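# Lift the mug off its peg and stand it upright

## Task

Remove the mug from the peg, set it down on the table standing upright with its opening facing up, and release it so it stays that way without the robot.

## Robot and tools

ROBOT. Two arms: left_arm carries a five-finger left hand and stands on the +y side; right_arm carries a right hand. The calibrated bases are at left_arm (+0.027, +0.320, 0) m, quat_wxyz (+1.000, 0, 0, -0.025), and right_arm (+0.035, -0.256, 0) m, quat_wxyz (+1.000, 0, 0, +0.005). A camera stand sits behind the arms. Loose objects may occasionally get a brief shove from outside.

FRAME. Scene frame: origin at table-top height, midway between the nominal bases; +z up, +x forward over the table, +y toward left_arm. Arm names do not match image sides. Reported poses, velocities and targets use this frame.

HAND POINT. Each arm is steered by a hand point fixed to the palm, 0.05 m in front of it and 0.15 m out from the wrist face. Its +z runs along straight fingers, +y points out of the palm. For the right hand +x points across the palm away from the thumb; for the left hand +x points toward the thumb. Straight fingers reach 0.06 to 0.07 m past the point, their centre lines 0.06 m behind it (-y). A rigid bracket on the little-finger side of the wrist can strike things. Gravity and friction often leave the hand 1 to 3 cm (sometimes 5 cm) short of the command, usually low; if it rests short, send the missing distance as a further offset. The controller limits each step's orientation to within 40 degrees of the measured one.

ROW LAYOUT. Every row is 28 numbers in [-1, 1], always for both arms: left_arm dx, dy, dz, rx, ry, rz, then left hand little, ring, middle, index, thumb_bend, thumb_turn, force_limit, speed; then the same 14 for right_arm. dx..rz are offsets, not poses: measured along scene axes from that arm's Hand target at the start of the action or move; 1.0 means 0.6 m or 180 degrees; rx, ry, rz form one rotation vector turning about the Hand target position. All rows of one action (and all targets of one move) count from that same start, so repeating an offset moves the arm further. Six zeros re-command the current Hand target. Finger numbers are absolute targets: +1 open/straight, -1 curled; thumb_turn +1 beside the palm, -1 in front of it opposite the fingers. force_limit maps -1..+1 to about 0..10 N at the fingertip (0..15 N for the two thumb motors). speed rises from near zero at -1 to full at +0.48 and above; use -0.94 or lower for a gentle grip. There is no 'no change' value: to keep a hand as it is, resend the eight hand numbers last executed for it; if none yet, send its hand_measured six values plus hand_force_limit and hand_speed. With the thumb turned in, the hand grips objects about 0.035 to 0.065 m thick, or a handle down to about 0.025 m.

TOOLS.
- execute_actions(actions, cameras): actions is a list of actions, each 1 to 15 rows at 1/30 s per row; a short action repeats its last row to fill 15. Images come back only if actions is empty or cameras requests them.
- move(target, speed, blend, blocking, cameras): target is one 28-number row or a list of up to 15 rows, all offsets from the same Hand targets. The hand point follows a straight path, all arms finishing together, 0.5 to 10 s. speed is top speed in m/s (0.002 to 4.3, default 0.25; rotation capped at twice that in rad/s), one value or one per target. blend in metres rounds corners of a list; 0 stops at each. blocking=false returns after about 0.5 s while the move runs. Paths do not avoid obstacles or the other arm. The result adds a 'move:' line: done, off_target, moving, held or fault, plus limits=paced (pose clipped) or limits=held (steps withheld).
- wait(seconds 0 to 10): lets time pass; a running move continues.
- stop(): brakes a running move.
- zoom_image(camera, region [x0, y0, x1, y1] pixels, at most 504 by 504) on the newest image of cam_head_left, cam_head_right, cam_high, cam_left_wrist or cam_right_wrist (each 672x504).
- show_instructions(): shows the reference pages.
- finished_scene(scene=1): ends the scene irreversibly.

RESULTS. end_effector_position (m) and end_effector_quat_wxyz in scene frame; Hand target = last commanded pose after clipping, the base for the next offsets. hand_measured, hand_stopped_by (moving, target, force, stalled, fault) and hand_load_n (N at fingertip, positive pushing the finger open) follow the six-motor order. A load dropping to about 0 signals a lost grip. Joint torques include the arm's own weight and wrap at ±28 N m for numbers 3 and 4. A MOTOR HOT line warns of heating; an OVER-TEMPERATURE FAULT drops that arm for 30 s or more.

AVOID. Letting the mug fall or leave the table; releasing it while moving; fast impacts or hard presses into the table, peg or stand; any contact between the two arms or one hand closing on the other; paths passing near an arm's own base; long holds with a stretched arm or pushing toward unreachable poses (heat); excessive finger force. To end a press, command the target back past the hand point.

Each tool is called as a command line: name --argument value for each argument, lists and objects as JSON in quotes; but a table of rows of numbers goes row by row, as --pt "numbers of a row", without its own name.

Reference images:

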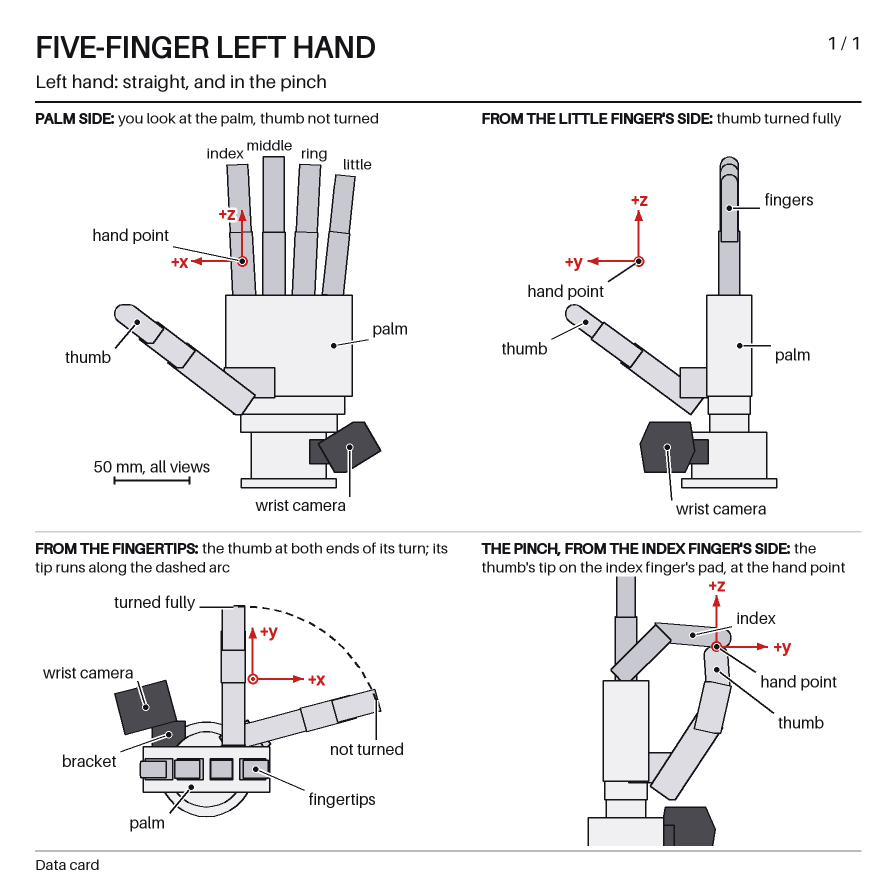

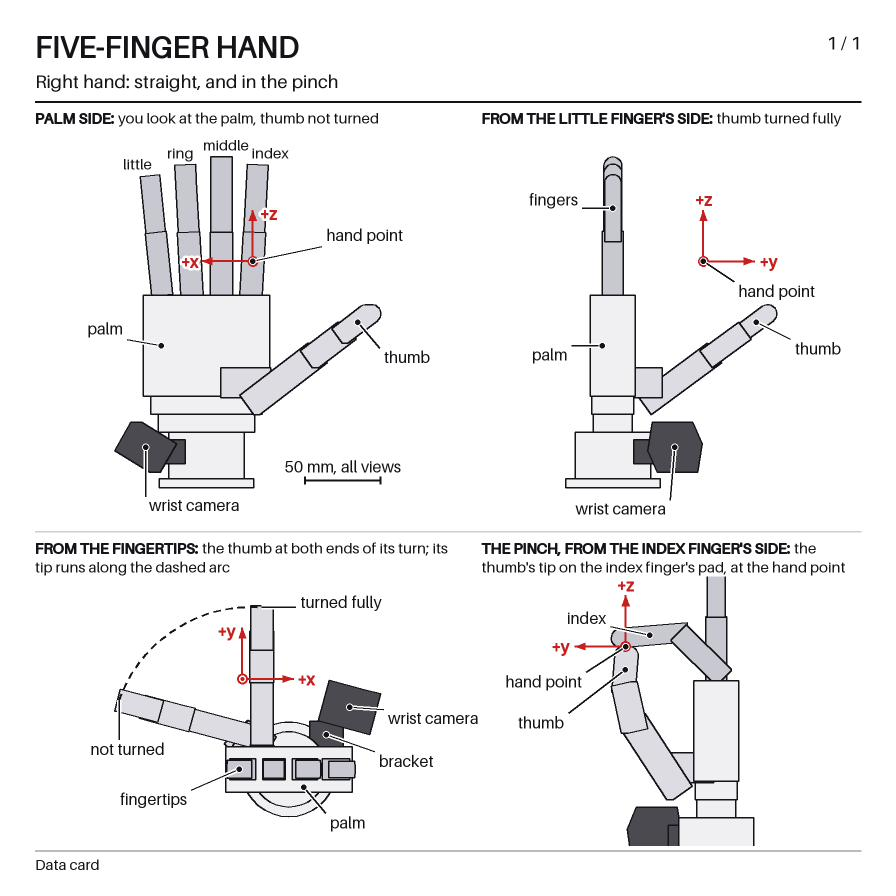

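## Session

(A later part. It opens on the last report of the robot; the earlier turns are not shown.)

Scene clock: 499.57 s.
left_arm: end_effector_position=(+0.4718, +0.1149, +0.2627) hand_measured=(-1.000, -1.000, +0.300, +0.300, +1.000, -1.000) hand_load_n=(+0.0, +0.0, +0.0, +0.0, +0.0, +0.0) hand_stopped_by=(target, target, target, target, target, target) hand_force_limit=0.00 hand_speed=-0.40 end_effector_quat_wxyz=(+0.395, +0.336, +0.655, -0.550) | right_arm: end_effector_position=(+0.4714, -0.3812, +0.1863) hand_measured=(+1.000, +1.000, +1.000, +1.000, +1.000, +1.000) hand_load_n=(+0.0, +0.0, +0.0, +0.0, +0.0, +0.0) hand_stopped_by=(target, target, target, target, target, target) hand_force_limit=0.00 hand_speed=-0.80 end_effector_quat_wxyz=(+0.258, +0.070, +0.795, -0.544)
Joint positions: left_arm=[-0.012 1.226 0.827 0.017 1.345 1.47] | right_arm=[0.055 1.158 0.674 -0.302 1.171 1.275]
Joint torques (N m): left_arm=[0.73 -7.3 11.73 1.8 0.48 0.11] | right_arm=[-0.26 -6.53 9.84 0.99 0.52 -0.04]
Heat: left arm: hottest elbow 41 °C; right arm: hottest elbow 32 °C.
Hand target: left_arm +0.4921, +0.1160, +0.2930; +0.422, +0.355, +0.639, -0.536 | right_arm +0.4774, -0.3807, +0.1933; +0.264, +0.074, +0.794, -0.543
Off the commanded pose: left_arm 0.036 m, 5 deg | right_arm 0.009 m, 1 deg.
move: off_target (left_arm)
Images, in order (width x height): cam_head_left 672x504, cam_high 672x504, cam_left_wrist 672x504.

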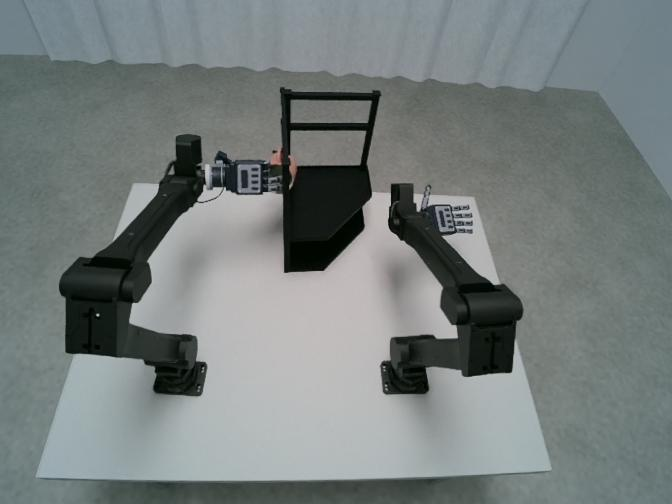

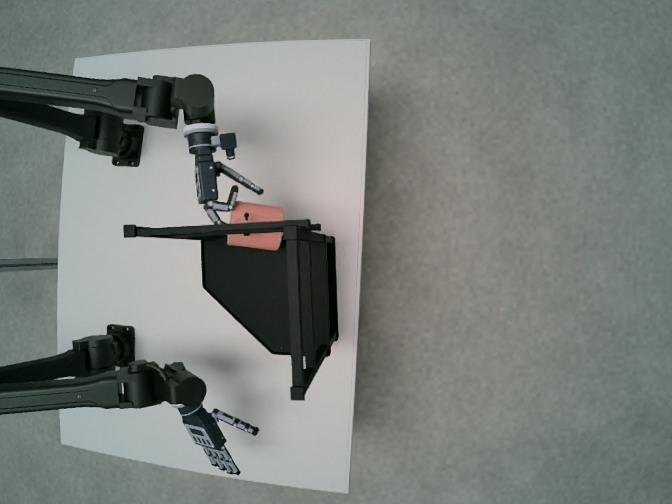

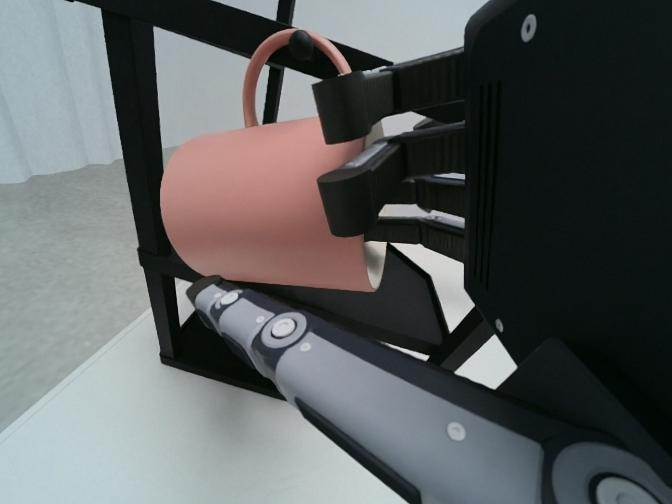

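zoom_image --camera "cam_head_left" --region '[220, 130, 310, 215]'

zoom_image --camera "cam_high" --region '[180, 150, 320, 260]'

zoom_image --camera "cam_left_wrist" --region '[100, 0, 480, 320]'

Scaled by 5.600 from the camera's 672x504 image, which has a finer 960x720 frame.

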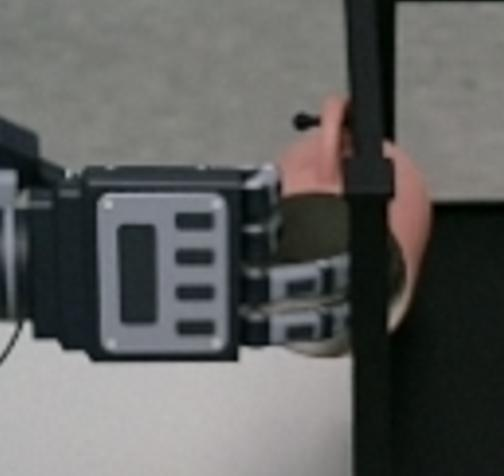

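Scaled by 3.600 from the camera's 672x504 image, which has a finer 960x720 frame.

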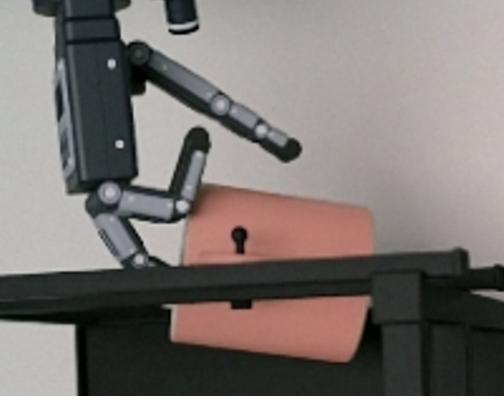

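Scaled by 1.326 from the camera's 672x504 image, which has a finer 960x720 frame.

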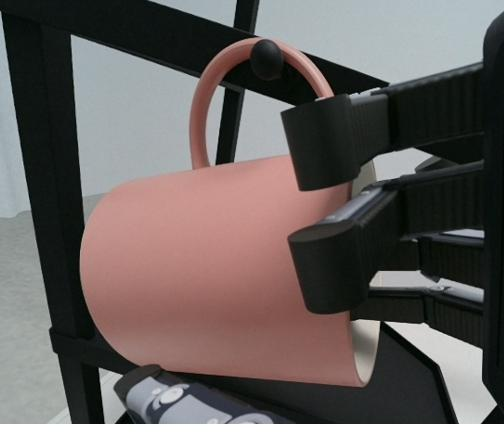

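move --pt "-0.0658 0.003 0.034 0 0 0 -1 -1 0.3 0.3 1 -1 0 -0.4 0 0 0 0 0 0 1 1 1 1 1 1 0 -0.8" --pt "-0.0658 0.003 0.034 0 0 0 -1 0.3 0.3 0.3 1 -1 0 -0.4 0 0 0 0 0 0 1 1 1 1 1 1 0 -0.8" --speed 0.12 --cameras '["cam_head_left","cam_high","cam_left_wrist"]'

zoom_image --camera "cam_head_left" --region '[220, 130, 310, 215]'

zoom_image --camera "cam_high" --region '[180, 150, 320, 260]'

zoom_image --camera "cam_left_wrist" --region '[100, 0, 480, 320]'

Scene clock: 529.57 s.
left_arm: end_effector_position=(+0.4537, +0.1228, +0.2992) hand_measured=(-1.000, +0.300, +0.300, +0.300, +1.000, -1.000) hand_load_n=(+0.0, -2.0, +0.0, +0.0, +0.0, +0.0) hand_stopped_by=(target, target, target, target, target, target) hand_force_limit=0.00 hand_speed=-0.40 end_effector_quat_wxyz=(+0.416, +0.342, +0.649, -0.538) | right_arm: end_effector_position=(+0.4714, -0.3812, +0.1863) hand_measured=(+1.000, +1.000, +1.000, +1.000, +1.000, +1.000) hand_load_n=(+0.0, +0.0, +0.0, +0.0, +0.0, +0.0) hand_stopped_by=(target, target, target, target, target, target) hand_force_limit=0.00 hand_speed=-0.80 end_effector_quat_wxyz=(+0.258, +0.070, +0.795, -0.544)
Joint positions: left_arm=[0.001 1.117 0.826 -0.039 1.337 1.466] | right_arm=[0.055 1.158 0.674 -0.302 1.171 1.275]
Joint torques (N m): left_arm=[-0.5 -7.59 9.21 1.02 0.72 0.1] | right_arm=[-0.38 -6.53 9.81 0.99 0.53 -0.04]
Heat: left arm: hottest elbow 43 °C; right arm: hottest elbow 33 °C.
Hand target: left_arm +0.4525, +0.1178, +0.3134; +0.422, +0.355, +0.639, -0.536 | right_arm +0.4774, -0.3807, +0.1933; +0.264, +0.074, +0.794, -0.543
Off the commanded pose: left_arm 0.015 m, 2 deg | right_arm 0.009 m, 1 deg.
move: off_target (left_arm); target 2's new numbers were sent with left_arm's hand 0.016 m and 2 deg from that target
Images, in order (width x height): cam_head_left 672x504, cam_high 672x504, cam_left_wrist 672x504.

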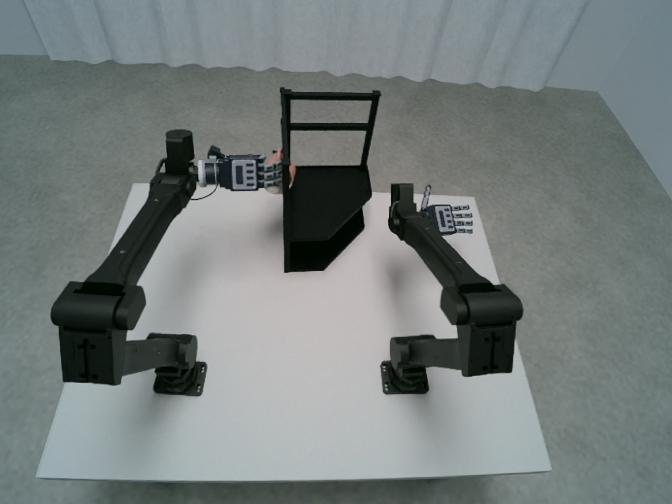

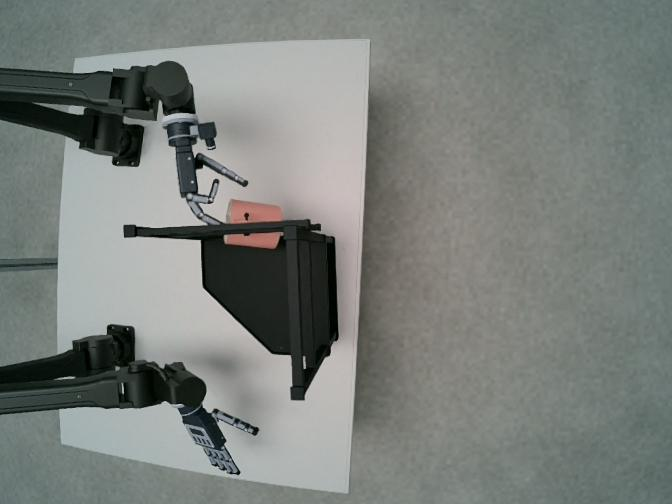

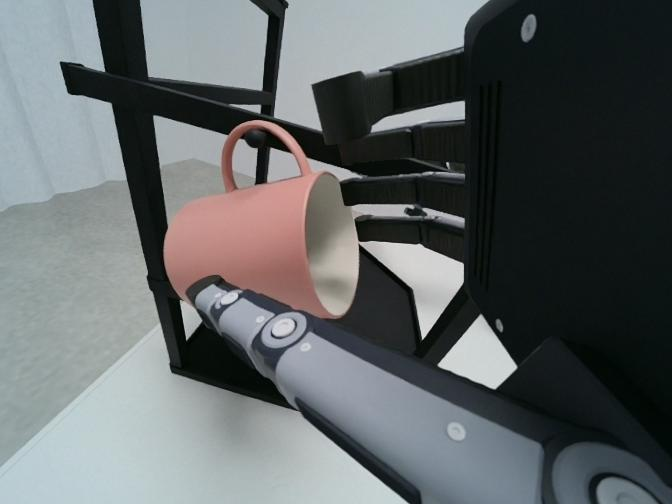

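Scaled by 5.600 from the camera's 672x504 image, which has a finer 960x720 frame.

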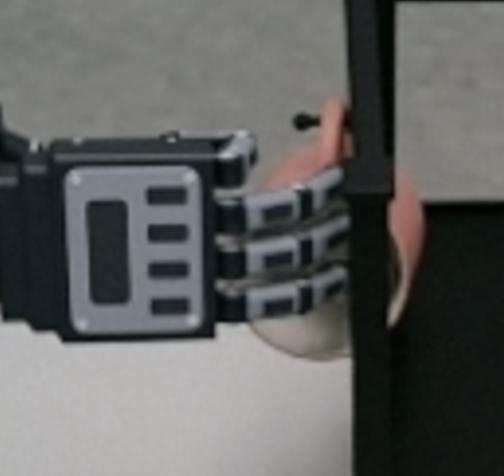

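Scaled by 3.600 from the camera's 672x504 image, which has a finer 960x720 frame.

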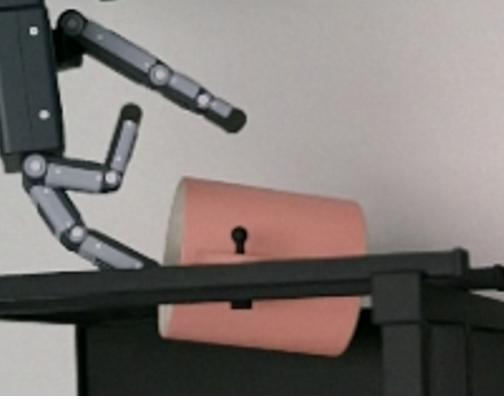

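Scaled by 1.326 from the camera's 672x504 image, which has a finer 960x720 frame.

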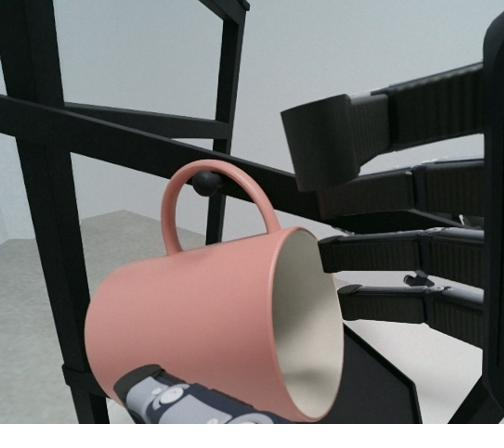

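move --pt "0.005 -0.0033 -0.050 0 0 0 -1 0.3 0.3 0.3 1 -1 0 -0.4 0 0 0 0 0 0 1 1 1 1 1 1 0 -0.8" --pt "0.0642 -0.0033 -0.050 0 0 0 -1 0.3 0.3 0.3 1 -1 0 -0.4 0 0 0 0 0 0 1 1 1 1 1 1 0 -0.8" --speed 0.1 --blend 0.01 --cameras '["cam_head_left","cam_high","cam_left_wrist"]'

zoom_image --camera "cam_head_left" --region '[220, 130, 310, 215]'

zoom_image --camera "cam_high" --region '[180, 150, 320, 260]'

zoom_image --camera "cam_left_wrist" --region '[100, 0, 480, 320]'

Scene clock: 547.93 s.
left_arm: end_effector_position=(+0.4778, +0.1183, +0.2574) hand_measured=(-1.000, +0.300, +0.300, +0.300, +1.000, -1.000) hand_load_n=(+0.0, +0.0, +0.0, +0.0, +0.0, +0.0) hand_stopped_by=(target, target, target, target, target, target) hand_force_limit=0.00 hand_speed=-0.40 end_effector_quat_wxyz=(+0.404, +0.341, +0.652, -0.544) | right_arm: end_effector_position=(+0.4714, -0.3812, +0.1863) hand_measured=(+1.000, +1.000, +1.000, +1.000, +1.000, +1.000) hand_load_n=(+0.0, +0.0, +0.0, +0.0, +0.0, -0.5) hand_stopped_by=(target, target, target, target, target, target) hand_force_limit=0.00 hand_speed=-0.80 end_effector_quat_wxyz=(+0.258, +0.070, +0.795, -0.544)
Joint positions: left_arm=[-0.005 1.242 0.819 0.051 1.345 1.484] | right_arm=[0.055 1.158 0.674 -0.302 1.171 1.275]
Joint torques (N m): left_arm=[-0.15 -7.88 10.84 1.62 0.47 -0.05] | right_arm=[-0.32 -6.59 9.83 0.96 0.53 -0.04]
Heat: left arm: hottest elbow 43 °C; right arm: hottest elbow 33 °C.
Hand target: left_arm +0.4910, +0.1157, +0.2833; +0.422, +0.355, +0.639, -0.536 | right_arm +0.4774, -0.3807, +0.1933; +0.264, +0.074, +0.794, -0.543
Off the commanded pose: left_arm 0.029 m, 3 deg | right_arm 0.009 m, 1 deg.
move: off_target (left_arm)
Images, in order (width x height): cam_head_left 672x504, cam_high 672x504, cam_left_wrist 672x504.

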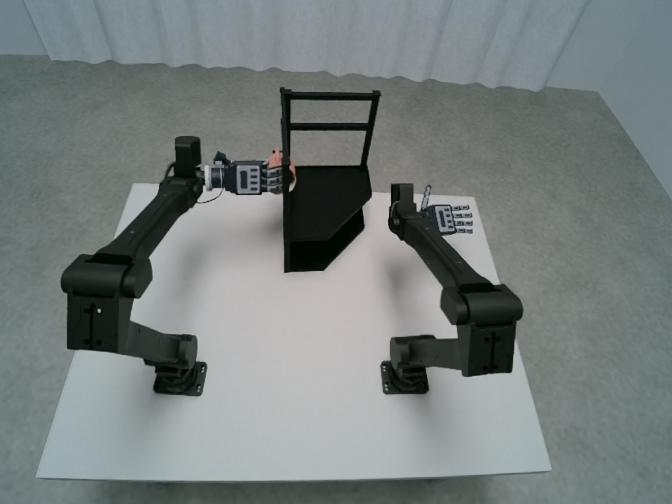

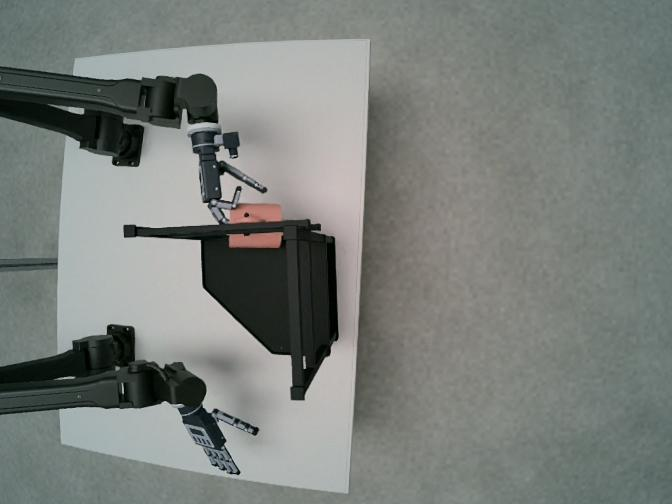

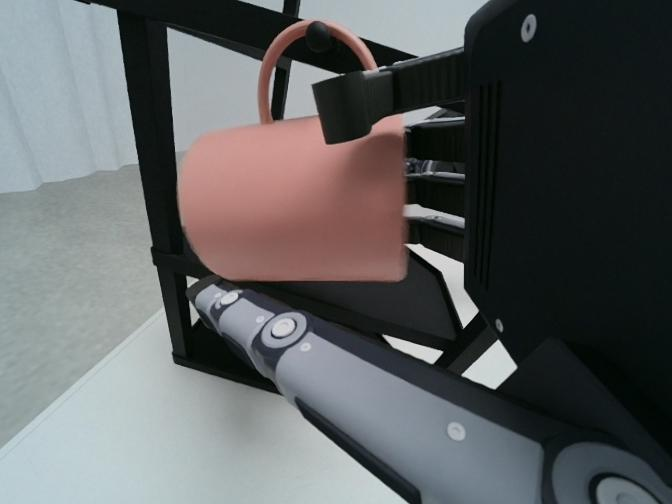

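Scaled by 5.600 from the camera's 672x504 image, which has a finer 960x720 frame.

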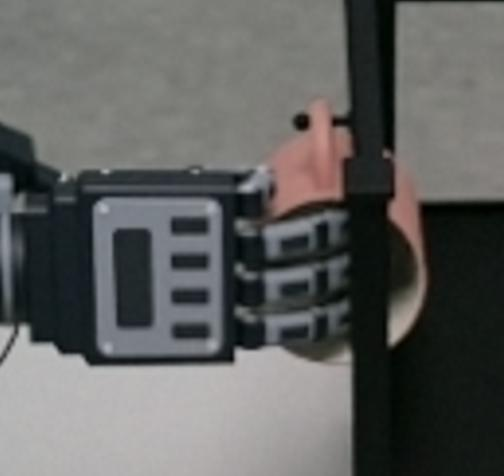

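Scaled by 3.600 from the camera's 672x504 image, which has a finer 960x720 frame.

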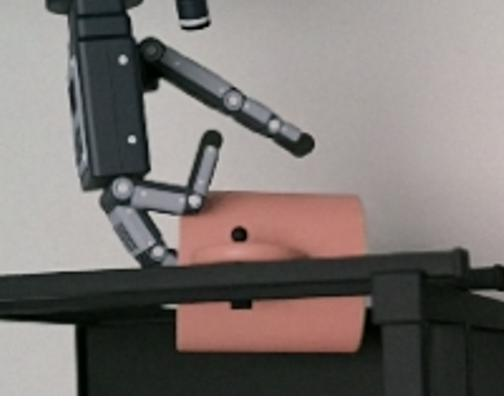

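Scaled by 1.326 from the camera's 672x504 image, which has a finer 960x720 frame.

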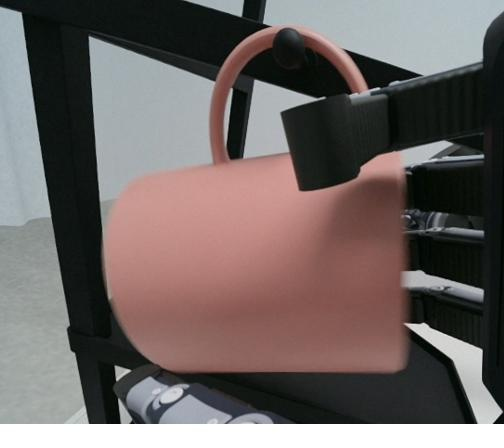

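move --target '[0, 0, 0, 0,0,0, -1, -0.4, -0.4, -0.4, -0.2, -1, -0.4, -0.85, 0,0,0,0,0,0, 1,1,1,1,1,1,0,-0.8]' --speed 0.05 --cameras '["cam_head_left","cam_high","cam_left_wrist"]'

zoom_image --camera "cam_head_left" --region '[220, 130, 310, 215]'

zoom_image --camera "cam_high" --region '[180, 150, 320, 260]'

zoom_image --camera "cam_left_wrist" --region '[100, 0, 480, 320]'

Scene clock: 565.63 s.
left_arm: end_effector_position=(+0.4781, +0.1185, +0.2571) hand_measured=(-1.000, -0.282, -0.400, -0.296, +0.696, -1.000) hand_load_n=(-0.5, +4.0, +0.0, +2.0, +4.0, +0.0) hand_stopped_by=(target, force, target, force, force, target) hand_force_limit=-0.40 hand_speed=-0.85 end_effector_quat_wxyz=(+0.404, +0.340, +0.653, -0.544) | right_arm: end_effector_position=(+0.4714, -0.3812, +0.1863) hand_measured=(+1.000, +1.000, +1.000, +1.000, +1.000, +1.000) hand_load_n=(+0.0, +0.0, +0.0, +0.0, +0.0, +0.0) hand_stopped_by=(target, target, target, target, target, target) hand_force_limit=0.00 hand_speed=-0.80 end_effector_quat_wxyz=(+0.258, +0.070, +0.795, -0.544)
Joint positions: left_arm=[-0.005 1.242 0.819 0.051 1.342 1.482] | right_arm=[0.055 1.158 0.674 -0.302 1.171 1.275]
Joint torques (N m): left_arm=[0.26 -7.94 10.89 1.69 0.56 -0.02] | right_arm=[-0.44 -6.59 9.81 0.98 0.53 -0.04]
Heat: left arm: hottest elbow 46 °C; right arm: hottest elbow 33 °C.
Hand target: left_arm +0.4910, +0.1157, +0.2833; +0.422, +0.355, +0.639, -0.536 | right_arm +0.4774, -0.3807, +0.1933; +0.264, +0.074, +0.794, -0.543
Off the commanded pose: left_arm 0.029 m, 3 deg | right_arm 0.009 m, 1 deg.
move: off_target (left_arm)
Images, in order (width x height): cam_head_left 672x504, cam_high 672x504, cam_left_wrist 672x504.

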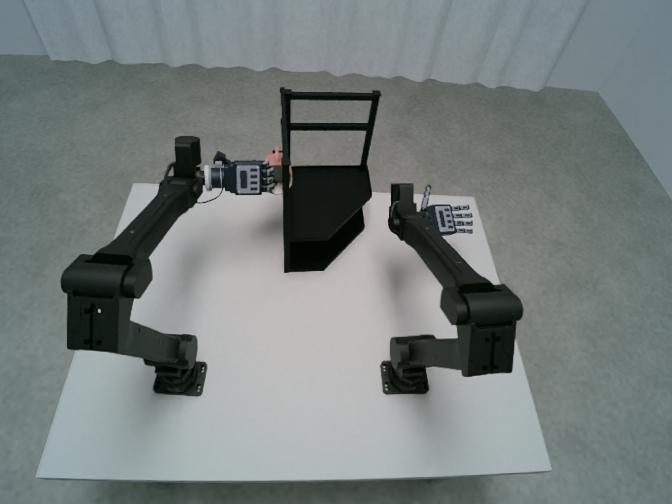

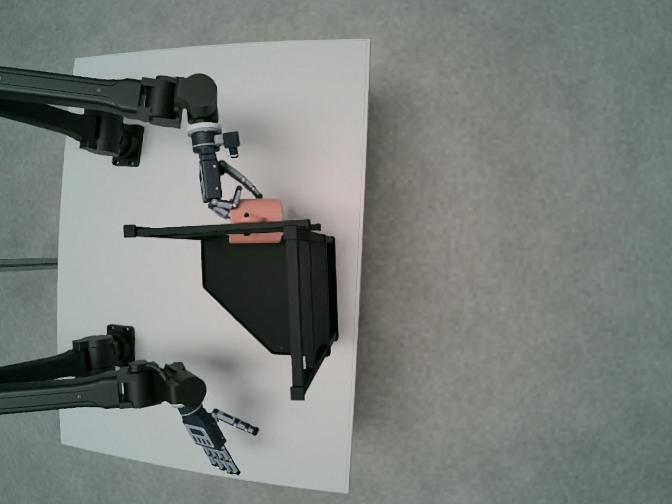

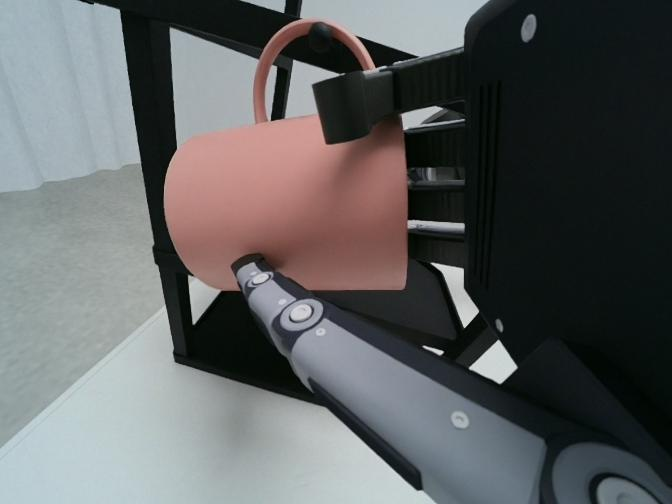

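Scaled by 5.600 from the camera's 672x504 image, which has a finer 960x720 frame.

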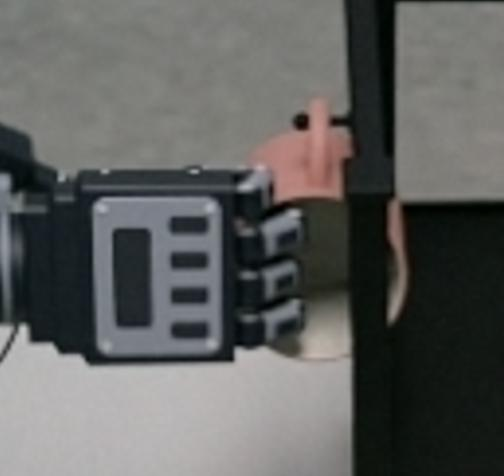

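Scaled by 3.600 from the camera's 672x504 image, which has a finer 960x720 frame.

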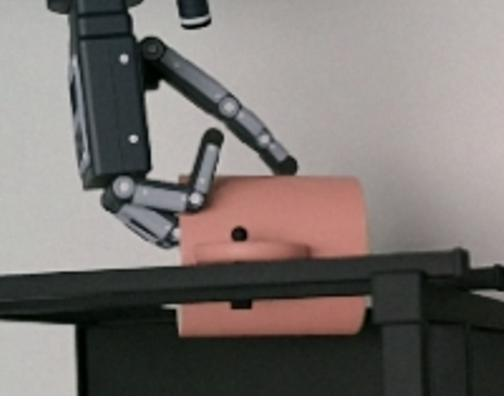

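Scaled by 1.326 from the camera's 672x504 image, which has a finer 960x720 frame.

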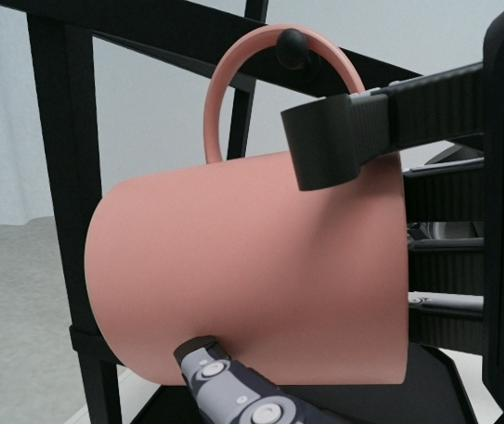

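move --pt "0 0 0 0 0 0 -1 0.2 0.2 0.2 0.95 -1 -0.4 -0.6 0 0 0 0 0 0 1 1 1 1 1 1 0 -0.8" --pt "0 0.022 0 0 0 0 -1 0.2 0.2 0.2 0.95 -1 -0.4 -0.6 0 0 0 0 0 0 1 1 1 1 1 1 0 -0.8" --speed 0.08 --cameras '["cam_head_left","cam_high","cam_left_wrist"]'

zoom_image --camera "cam_head_left" --region '[220, 130, 310, 215]'

zoom_image --camera "cam_high" --region '[180, 150, 320, 260]'

zoom_image --camera "cam_left_wrist" --region '[100, 0, 480, 320]'

Scene clock: 586.67 s.
left_arm: end_effector_position=(+0.4769, +0.1268, +0.2567) hand_measured=(-1.000, +0.200, +0.200, +0.200, +0.950, -1.000) hand_load_n=(+0.0, +0.0, +0.0, +0.0, +0.0, +0.0) hand_stopped_by=(target, target, target, target, target, target) hand_force_limit=-0.40 hand_speed=-0.60 end_effector_quat_wxyz=(+0.404, +0.341, +0.649, -0.546) | right_arm: end_effector_position=(+0.4714, -0.3812, +0.1863) hand_measured=(+1.000, +1.000, +1.000, +1.000, +1.000, +1.000) hand_load_n=(+0.0, +0.0, +0.0, +0.0, +0.0, +0.0) hand_stopped_by=(target, target, target, target, target, target) hand_force_limit=0.00 hand_speed=-0.80 end_effector_quat_wxyz=(+0.258, +0.070, +0.795, -0.544)
Joint positions: left_arm=[0.019 1.242 0.819 0.027 1.372 1.51] | right_arm=[0.055 1.158 0.674 -0.302 1.171 1.275]
Joint torques (N m): left_arm=[1.14 -8.18 11.21 0.72 0.66 0.11] | right_arm=[-0.32 -6.53 9.83 0.95 0.52 -0.04]
Heat: left arm: hottest elbow 48 °C; right arm: hottest elbow 33 °C.
Hand target: left_arm +0.4911, +0.1290, +0.2833; +0.422, +0.355, +0.639, -0.536 | right_arm +0.4774, -0.3807, +0.1933; +0.264, +0.074, +0.794, -0.543
Off the commanded pose: left_arm 0.030 m, 3 deg | right_arm 0.009 m, 1 deg.
move: off_target (left_arm)
Images, in order (width x height): cam_head_left 672x504, cam_high 672x504, cam_left_wrist 672x504.

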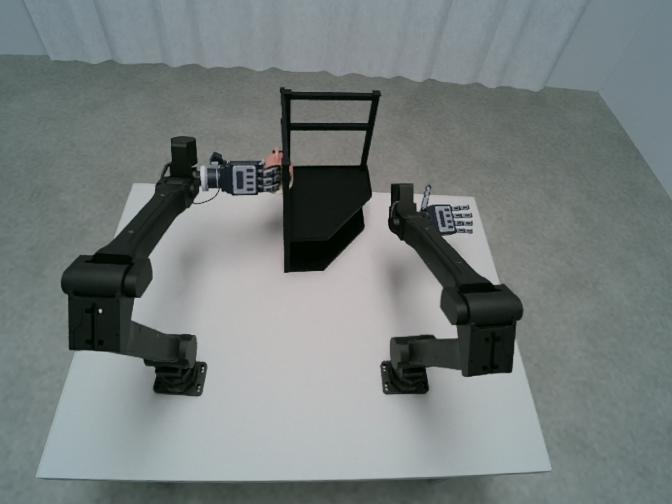

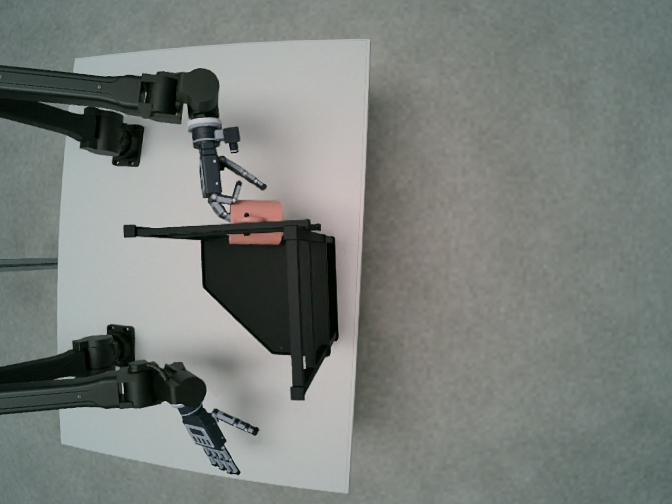

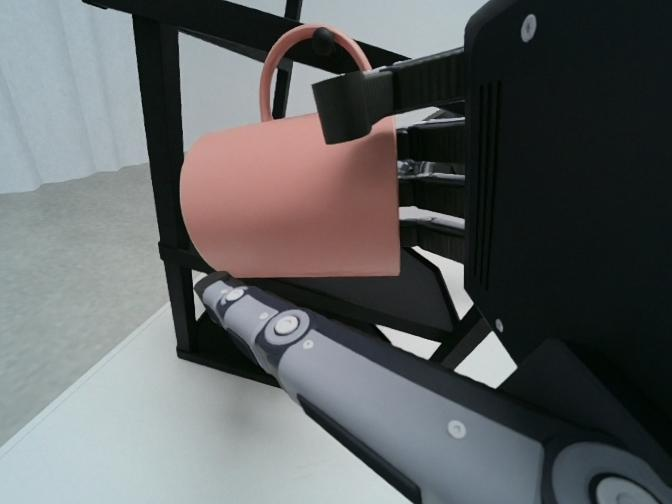

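Scaled by 5.600 from the camera's 672x504 image, which has a finer 960x720 frame.

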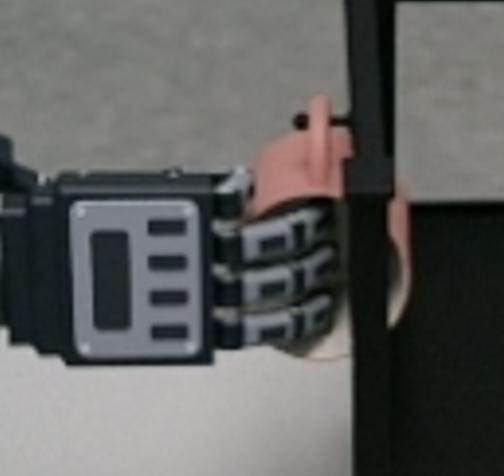

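Scaled by 3.600 from the camera's 672x504 image, which has a finer 960x720 frame.

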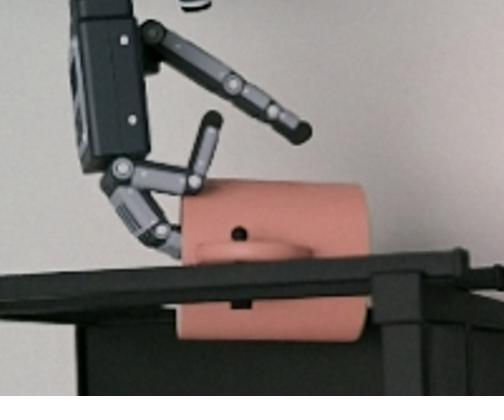

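Scaled by 1.326 from the camera's 672x504 image, which has a finer 960x720 frame.

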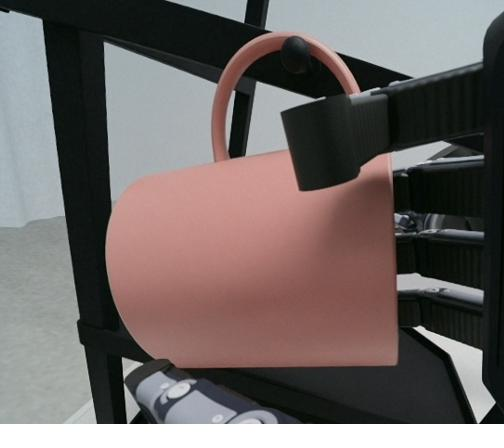

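move --pt "0 0 0 0 0 0 -1 0.2 0.2 0.2 -0.05 -1 0.0 -0.6 0 0 0 0 0 0 1 1 1 1 1 1 0 -0.8" --speed 0.08 --cameras '["cam_head_left","cam_high","cam_left_wrist"]'

zoom_image --camera "cam_high" --region '[180, 150, 320, 260]'

zoom_image --camera "cam_left_wrist" --region '[100, 0, 480, 320]'

Scene clock: 600.10 s.
left_arm: end_effector_position=(+0.4772, +0.1280, +0.2566) hand_measured=(-1.000, +0.200, +0.200, +0.200, -0.050, -1.000) hand_load_n=(+0.0, +0.0, +0.0, +0.5, +1.0, +0.5) hand_stopped_by=(target, target, target, target, target, target) hand_force_limit=0.00 hand_speed=-0.60 end_effector_quat_wxyz=(+0.405, +0.341, +0.650, -0.546) | right_arm: end_effector_position=(+0.4714, -0.3812, +0.1863) hand_measured=(+1.000, +1.000, +1.000, +1.000, +1.000, +1.000) hand_load_n=(+0.0, +0.0, +0.0, +0.0, -0.5, +0.0) hand_stopped_by=(target, target, target, target, target, target) hand_force_limit=0.00 hand_speed=-0.80 end_effector_quat_wxyz=(+0.258, +0.070, +0.795, -0.544)
Joint positions: left_arm=[0.022 1.242 0.819 0.025 1.373 1.512] | right_arm=[0.055 1.158 0.674 -0.302 1.171 1.275]
Joint torques (N m): left_arm=[0.91 -8.06 11.25 0.75 0.64 0.09] | right_arm=[-0.38 -6.53 9.83 0.95 0.52 -0.03]
Heat: left arm: hottest elbow 49 °C; right arm: hottest elbow 33 °C.
Hand target: left_arm +0.4911, +0.1290, +0.2833; +0.422, +0.355, +0.639, -0.536 | right_arm +0.4774, -0.3807, +0.1933; +0.264, +0.074, +0.794, -0.543
Off the commanded pose: left_arm 0.030 m, 3 deg | right_arm 0.009 m, 1 deg.
move: off_target (left_arm)
Images, in order (width x height): cam_head_left 672x504, cam_high 672x504, cam_left_wrist 672x504.

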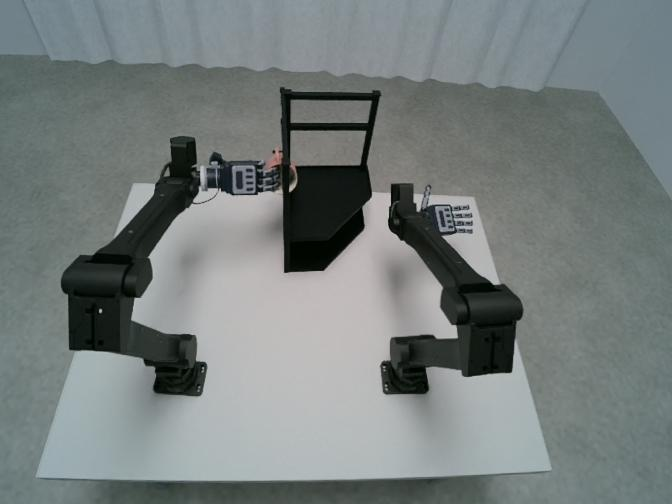

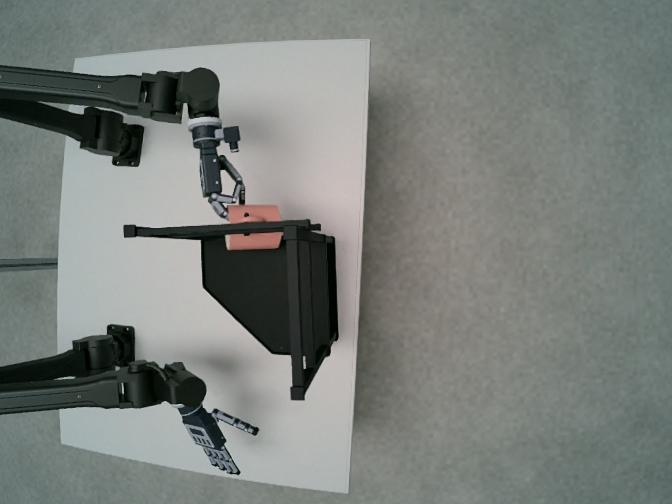

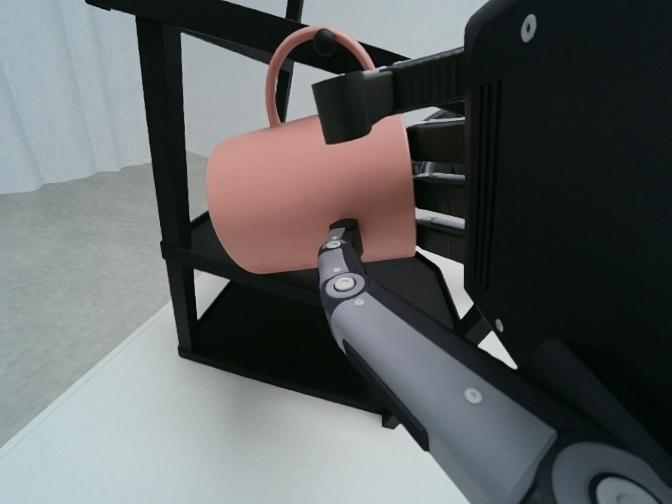

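Scaled by 3.600 from the camera's 672x504 image, which has a finer 960x720 frame.

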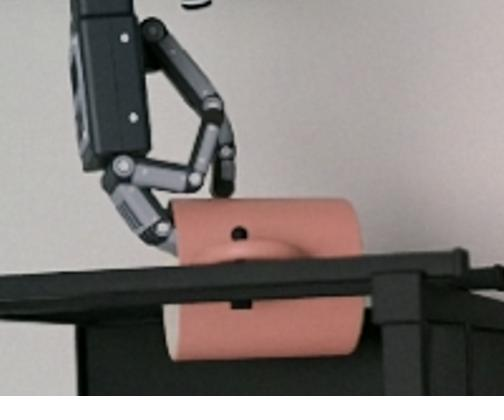

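Scaled by 1.326 from the camera's 672x504 image, which has a finer 960x720 frame.

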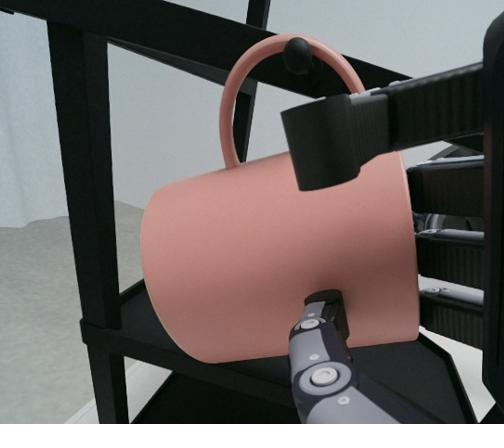

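move --pt "0 0 0 0 0 0 -1 -0.4 -0.4 -0.4 -0.05 -1 -0.3 -0.85 0 0 0 0 0 0 1 1 1 1 1 1 0 -0.8" --speed 0.08 --cameras '["cam_head_left","cam_high","cam_left_wrist"]'

zoom_image --camera "cam_high" --region '[180, 150, 320, 260]'

zoom_image --camera "cam_left_wrist" --region '[100, 0, 480, 320]'

zoom_image --camera "cam_head_left" --region '[220, 130, 310, 215]'

Scene clock: 609.73 s.
left_arm: end_effector_position=(+0.4777, +0.1282, +0.2571) hand_measured=(-1.000, +0.078, -0.116, +0.064, -0.048, -1.000) hand_load_n=(+0.0, +2.5, +5.0, +4.0, +8.0, +1.0) hand_stopped_by=(target, force, force, force, target, target) hand_force_limit=-0.30 hand_speed=-0.85 end_effector_quat_wxyz=(+0.406, +0.342, +0.649, -0.545) | right_arm: end_effector_position=(+0.4714, -0.3812, +0.1863) hand_measured=(+1.000, +1.000, +1.000, +1.000, +1.000, +1.000) hand_load_n=(+0.0, +0.0, +0.0, -0.5, +0.0, +0.0) hand_stopped_by=(target, target, target, target, target, target) hand_force_limit=0.00 hand_speed=-0.80 end_effector_quat_wxyz=(+0.258, +0.070, +0.795, -0.544)
Joint positions: left_arm=[0.022 1.242 0.82 0.025 1.373 1.515] | right_arm=[0.055 1.158 0.674 -0.302 1.171 1.275]
Joint torques (N m): left_arm=[0.91 -8.12 11.23 0.76 0.65 0.08] | right_arm=[-0.26 -6.59 9.8 0.98 0.53 -0.04]
Heat: left arm: hottest elbow 49 °C; right arm: hottest elbow 33 °C.
Hand target: left_arm +0.4910, +0.1288, +0.2834; +0.422, +0.355, +0.639, -0.536 | right_arm +0.4774, -0.3807, +0.1933; +0.264, +0.074, +0.794, -0.543
Off the commanded pose: left_arm 0.029 m, 3 deg | right_arm 0.009 m, 1 deg.
move: off_target (left_arm)
Images, in order (width x height): cam_head_left 672x504, cam_high 672x504, cam_left_wrist 672x504.

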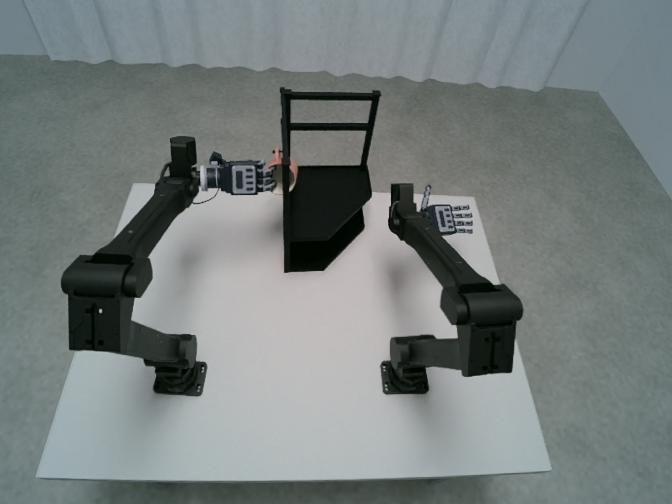

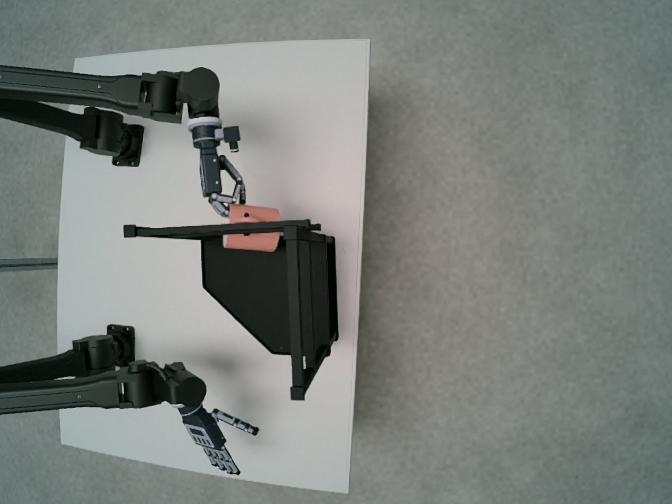

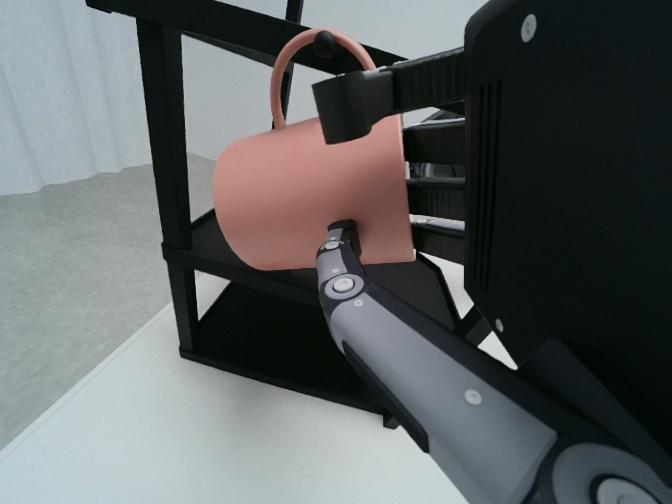

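Scaled by 3.600 from the camera's 672x504 image, which has a finer 960x720 frame.

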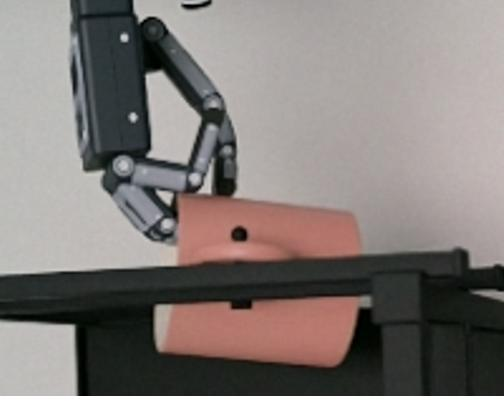

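Scaled by 1.326 from the camera's 672x504 image, which has a finer 960x720 frame.

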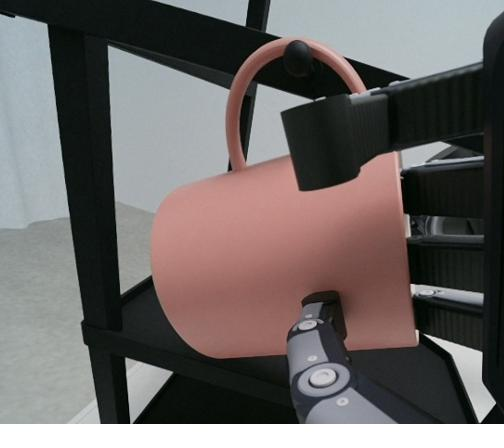

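Scaled by 5.600 from the camera's 672x504 image, which has a finer 960x720 frame.

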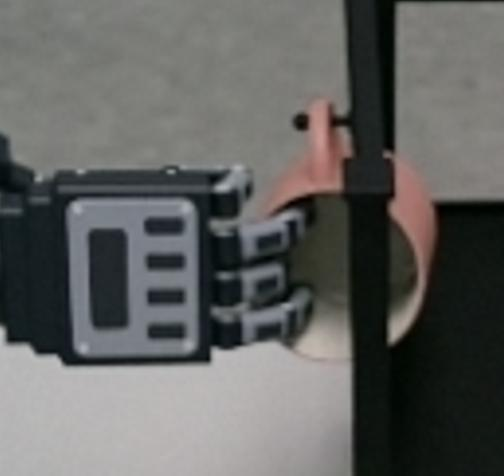

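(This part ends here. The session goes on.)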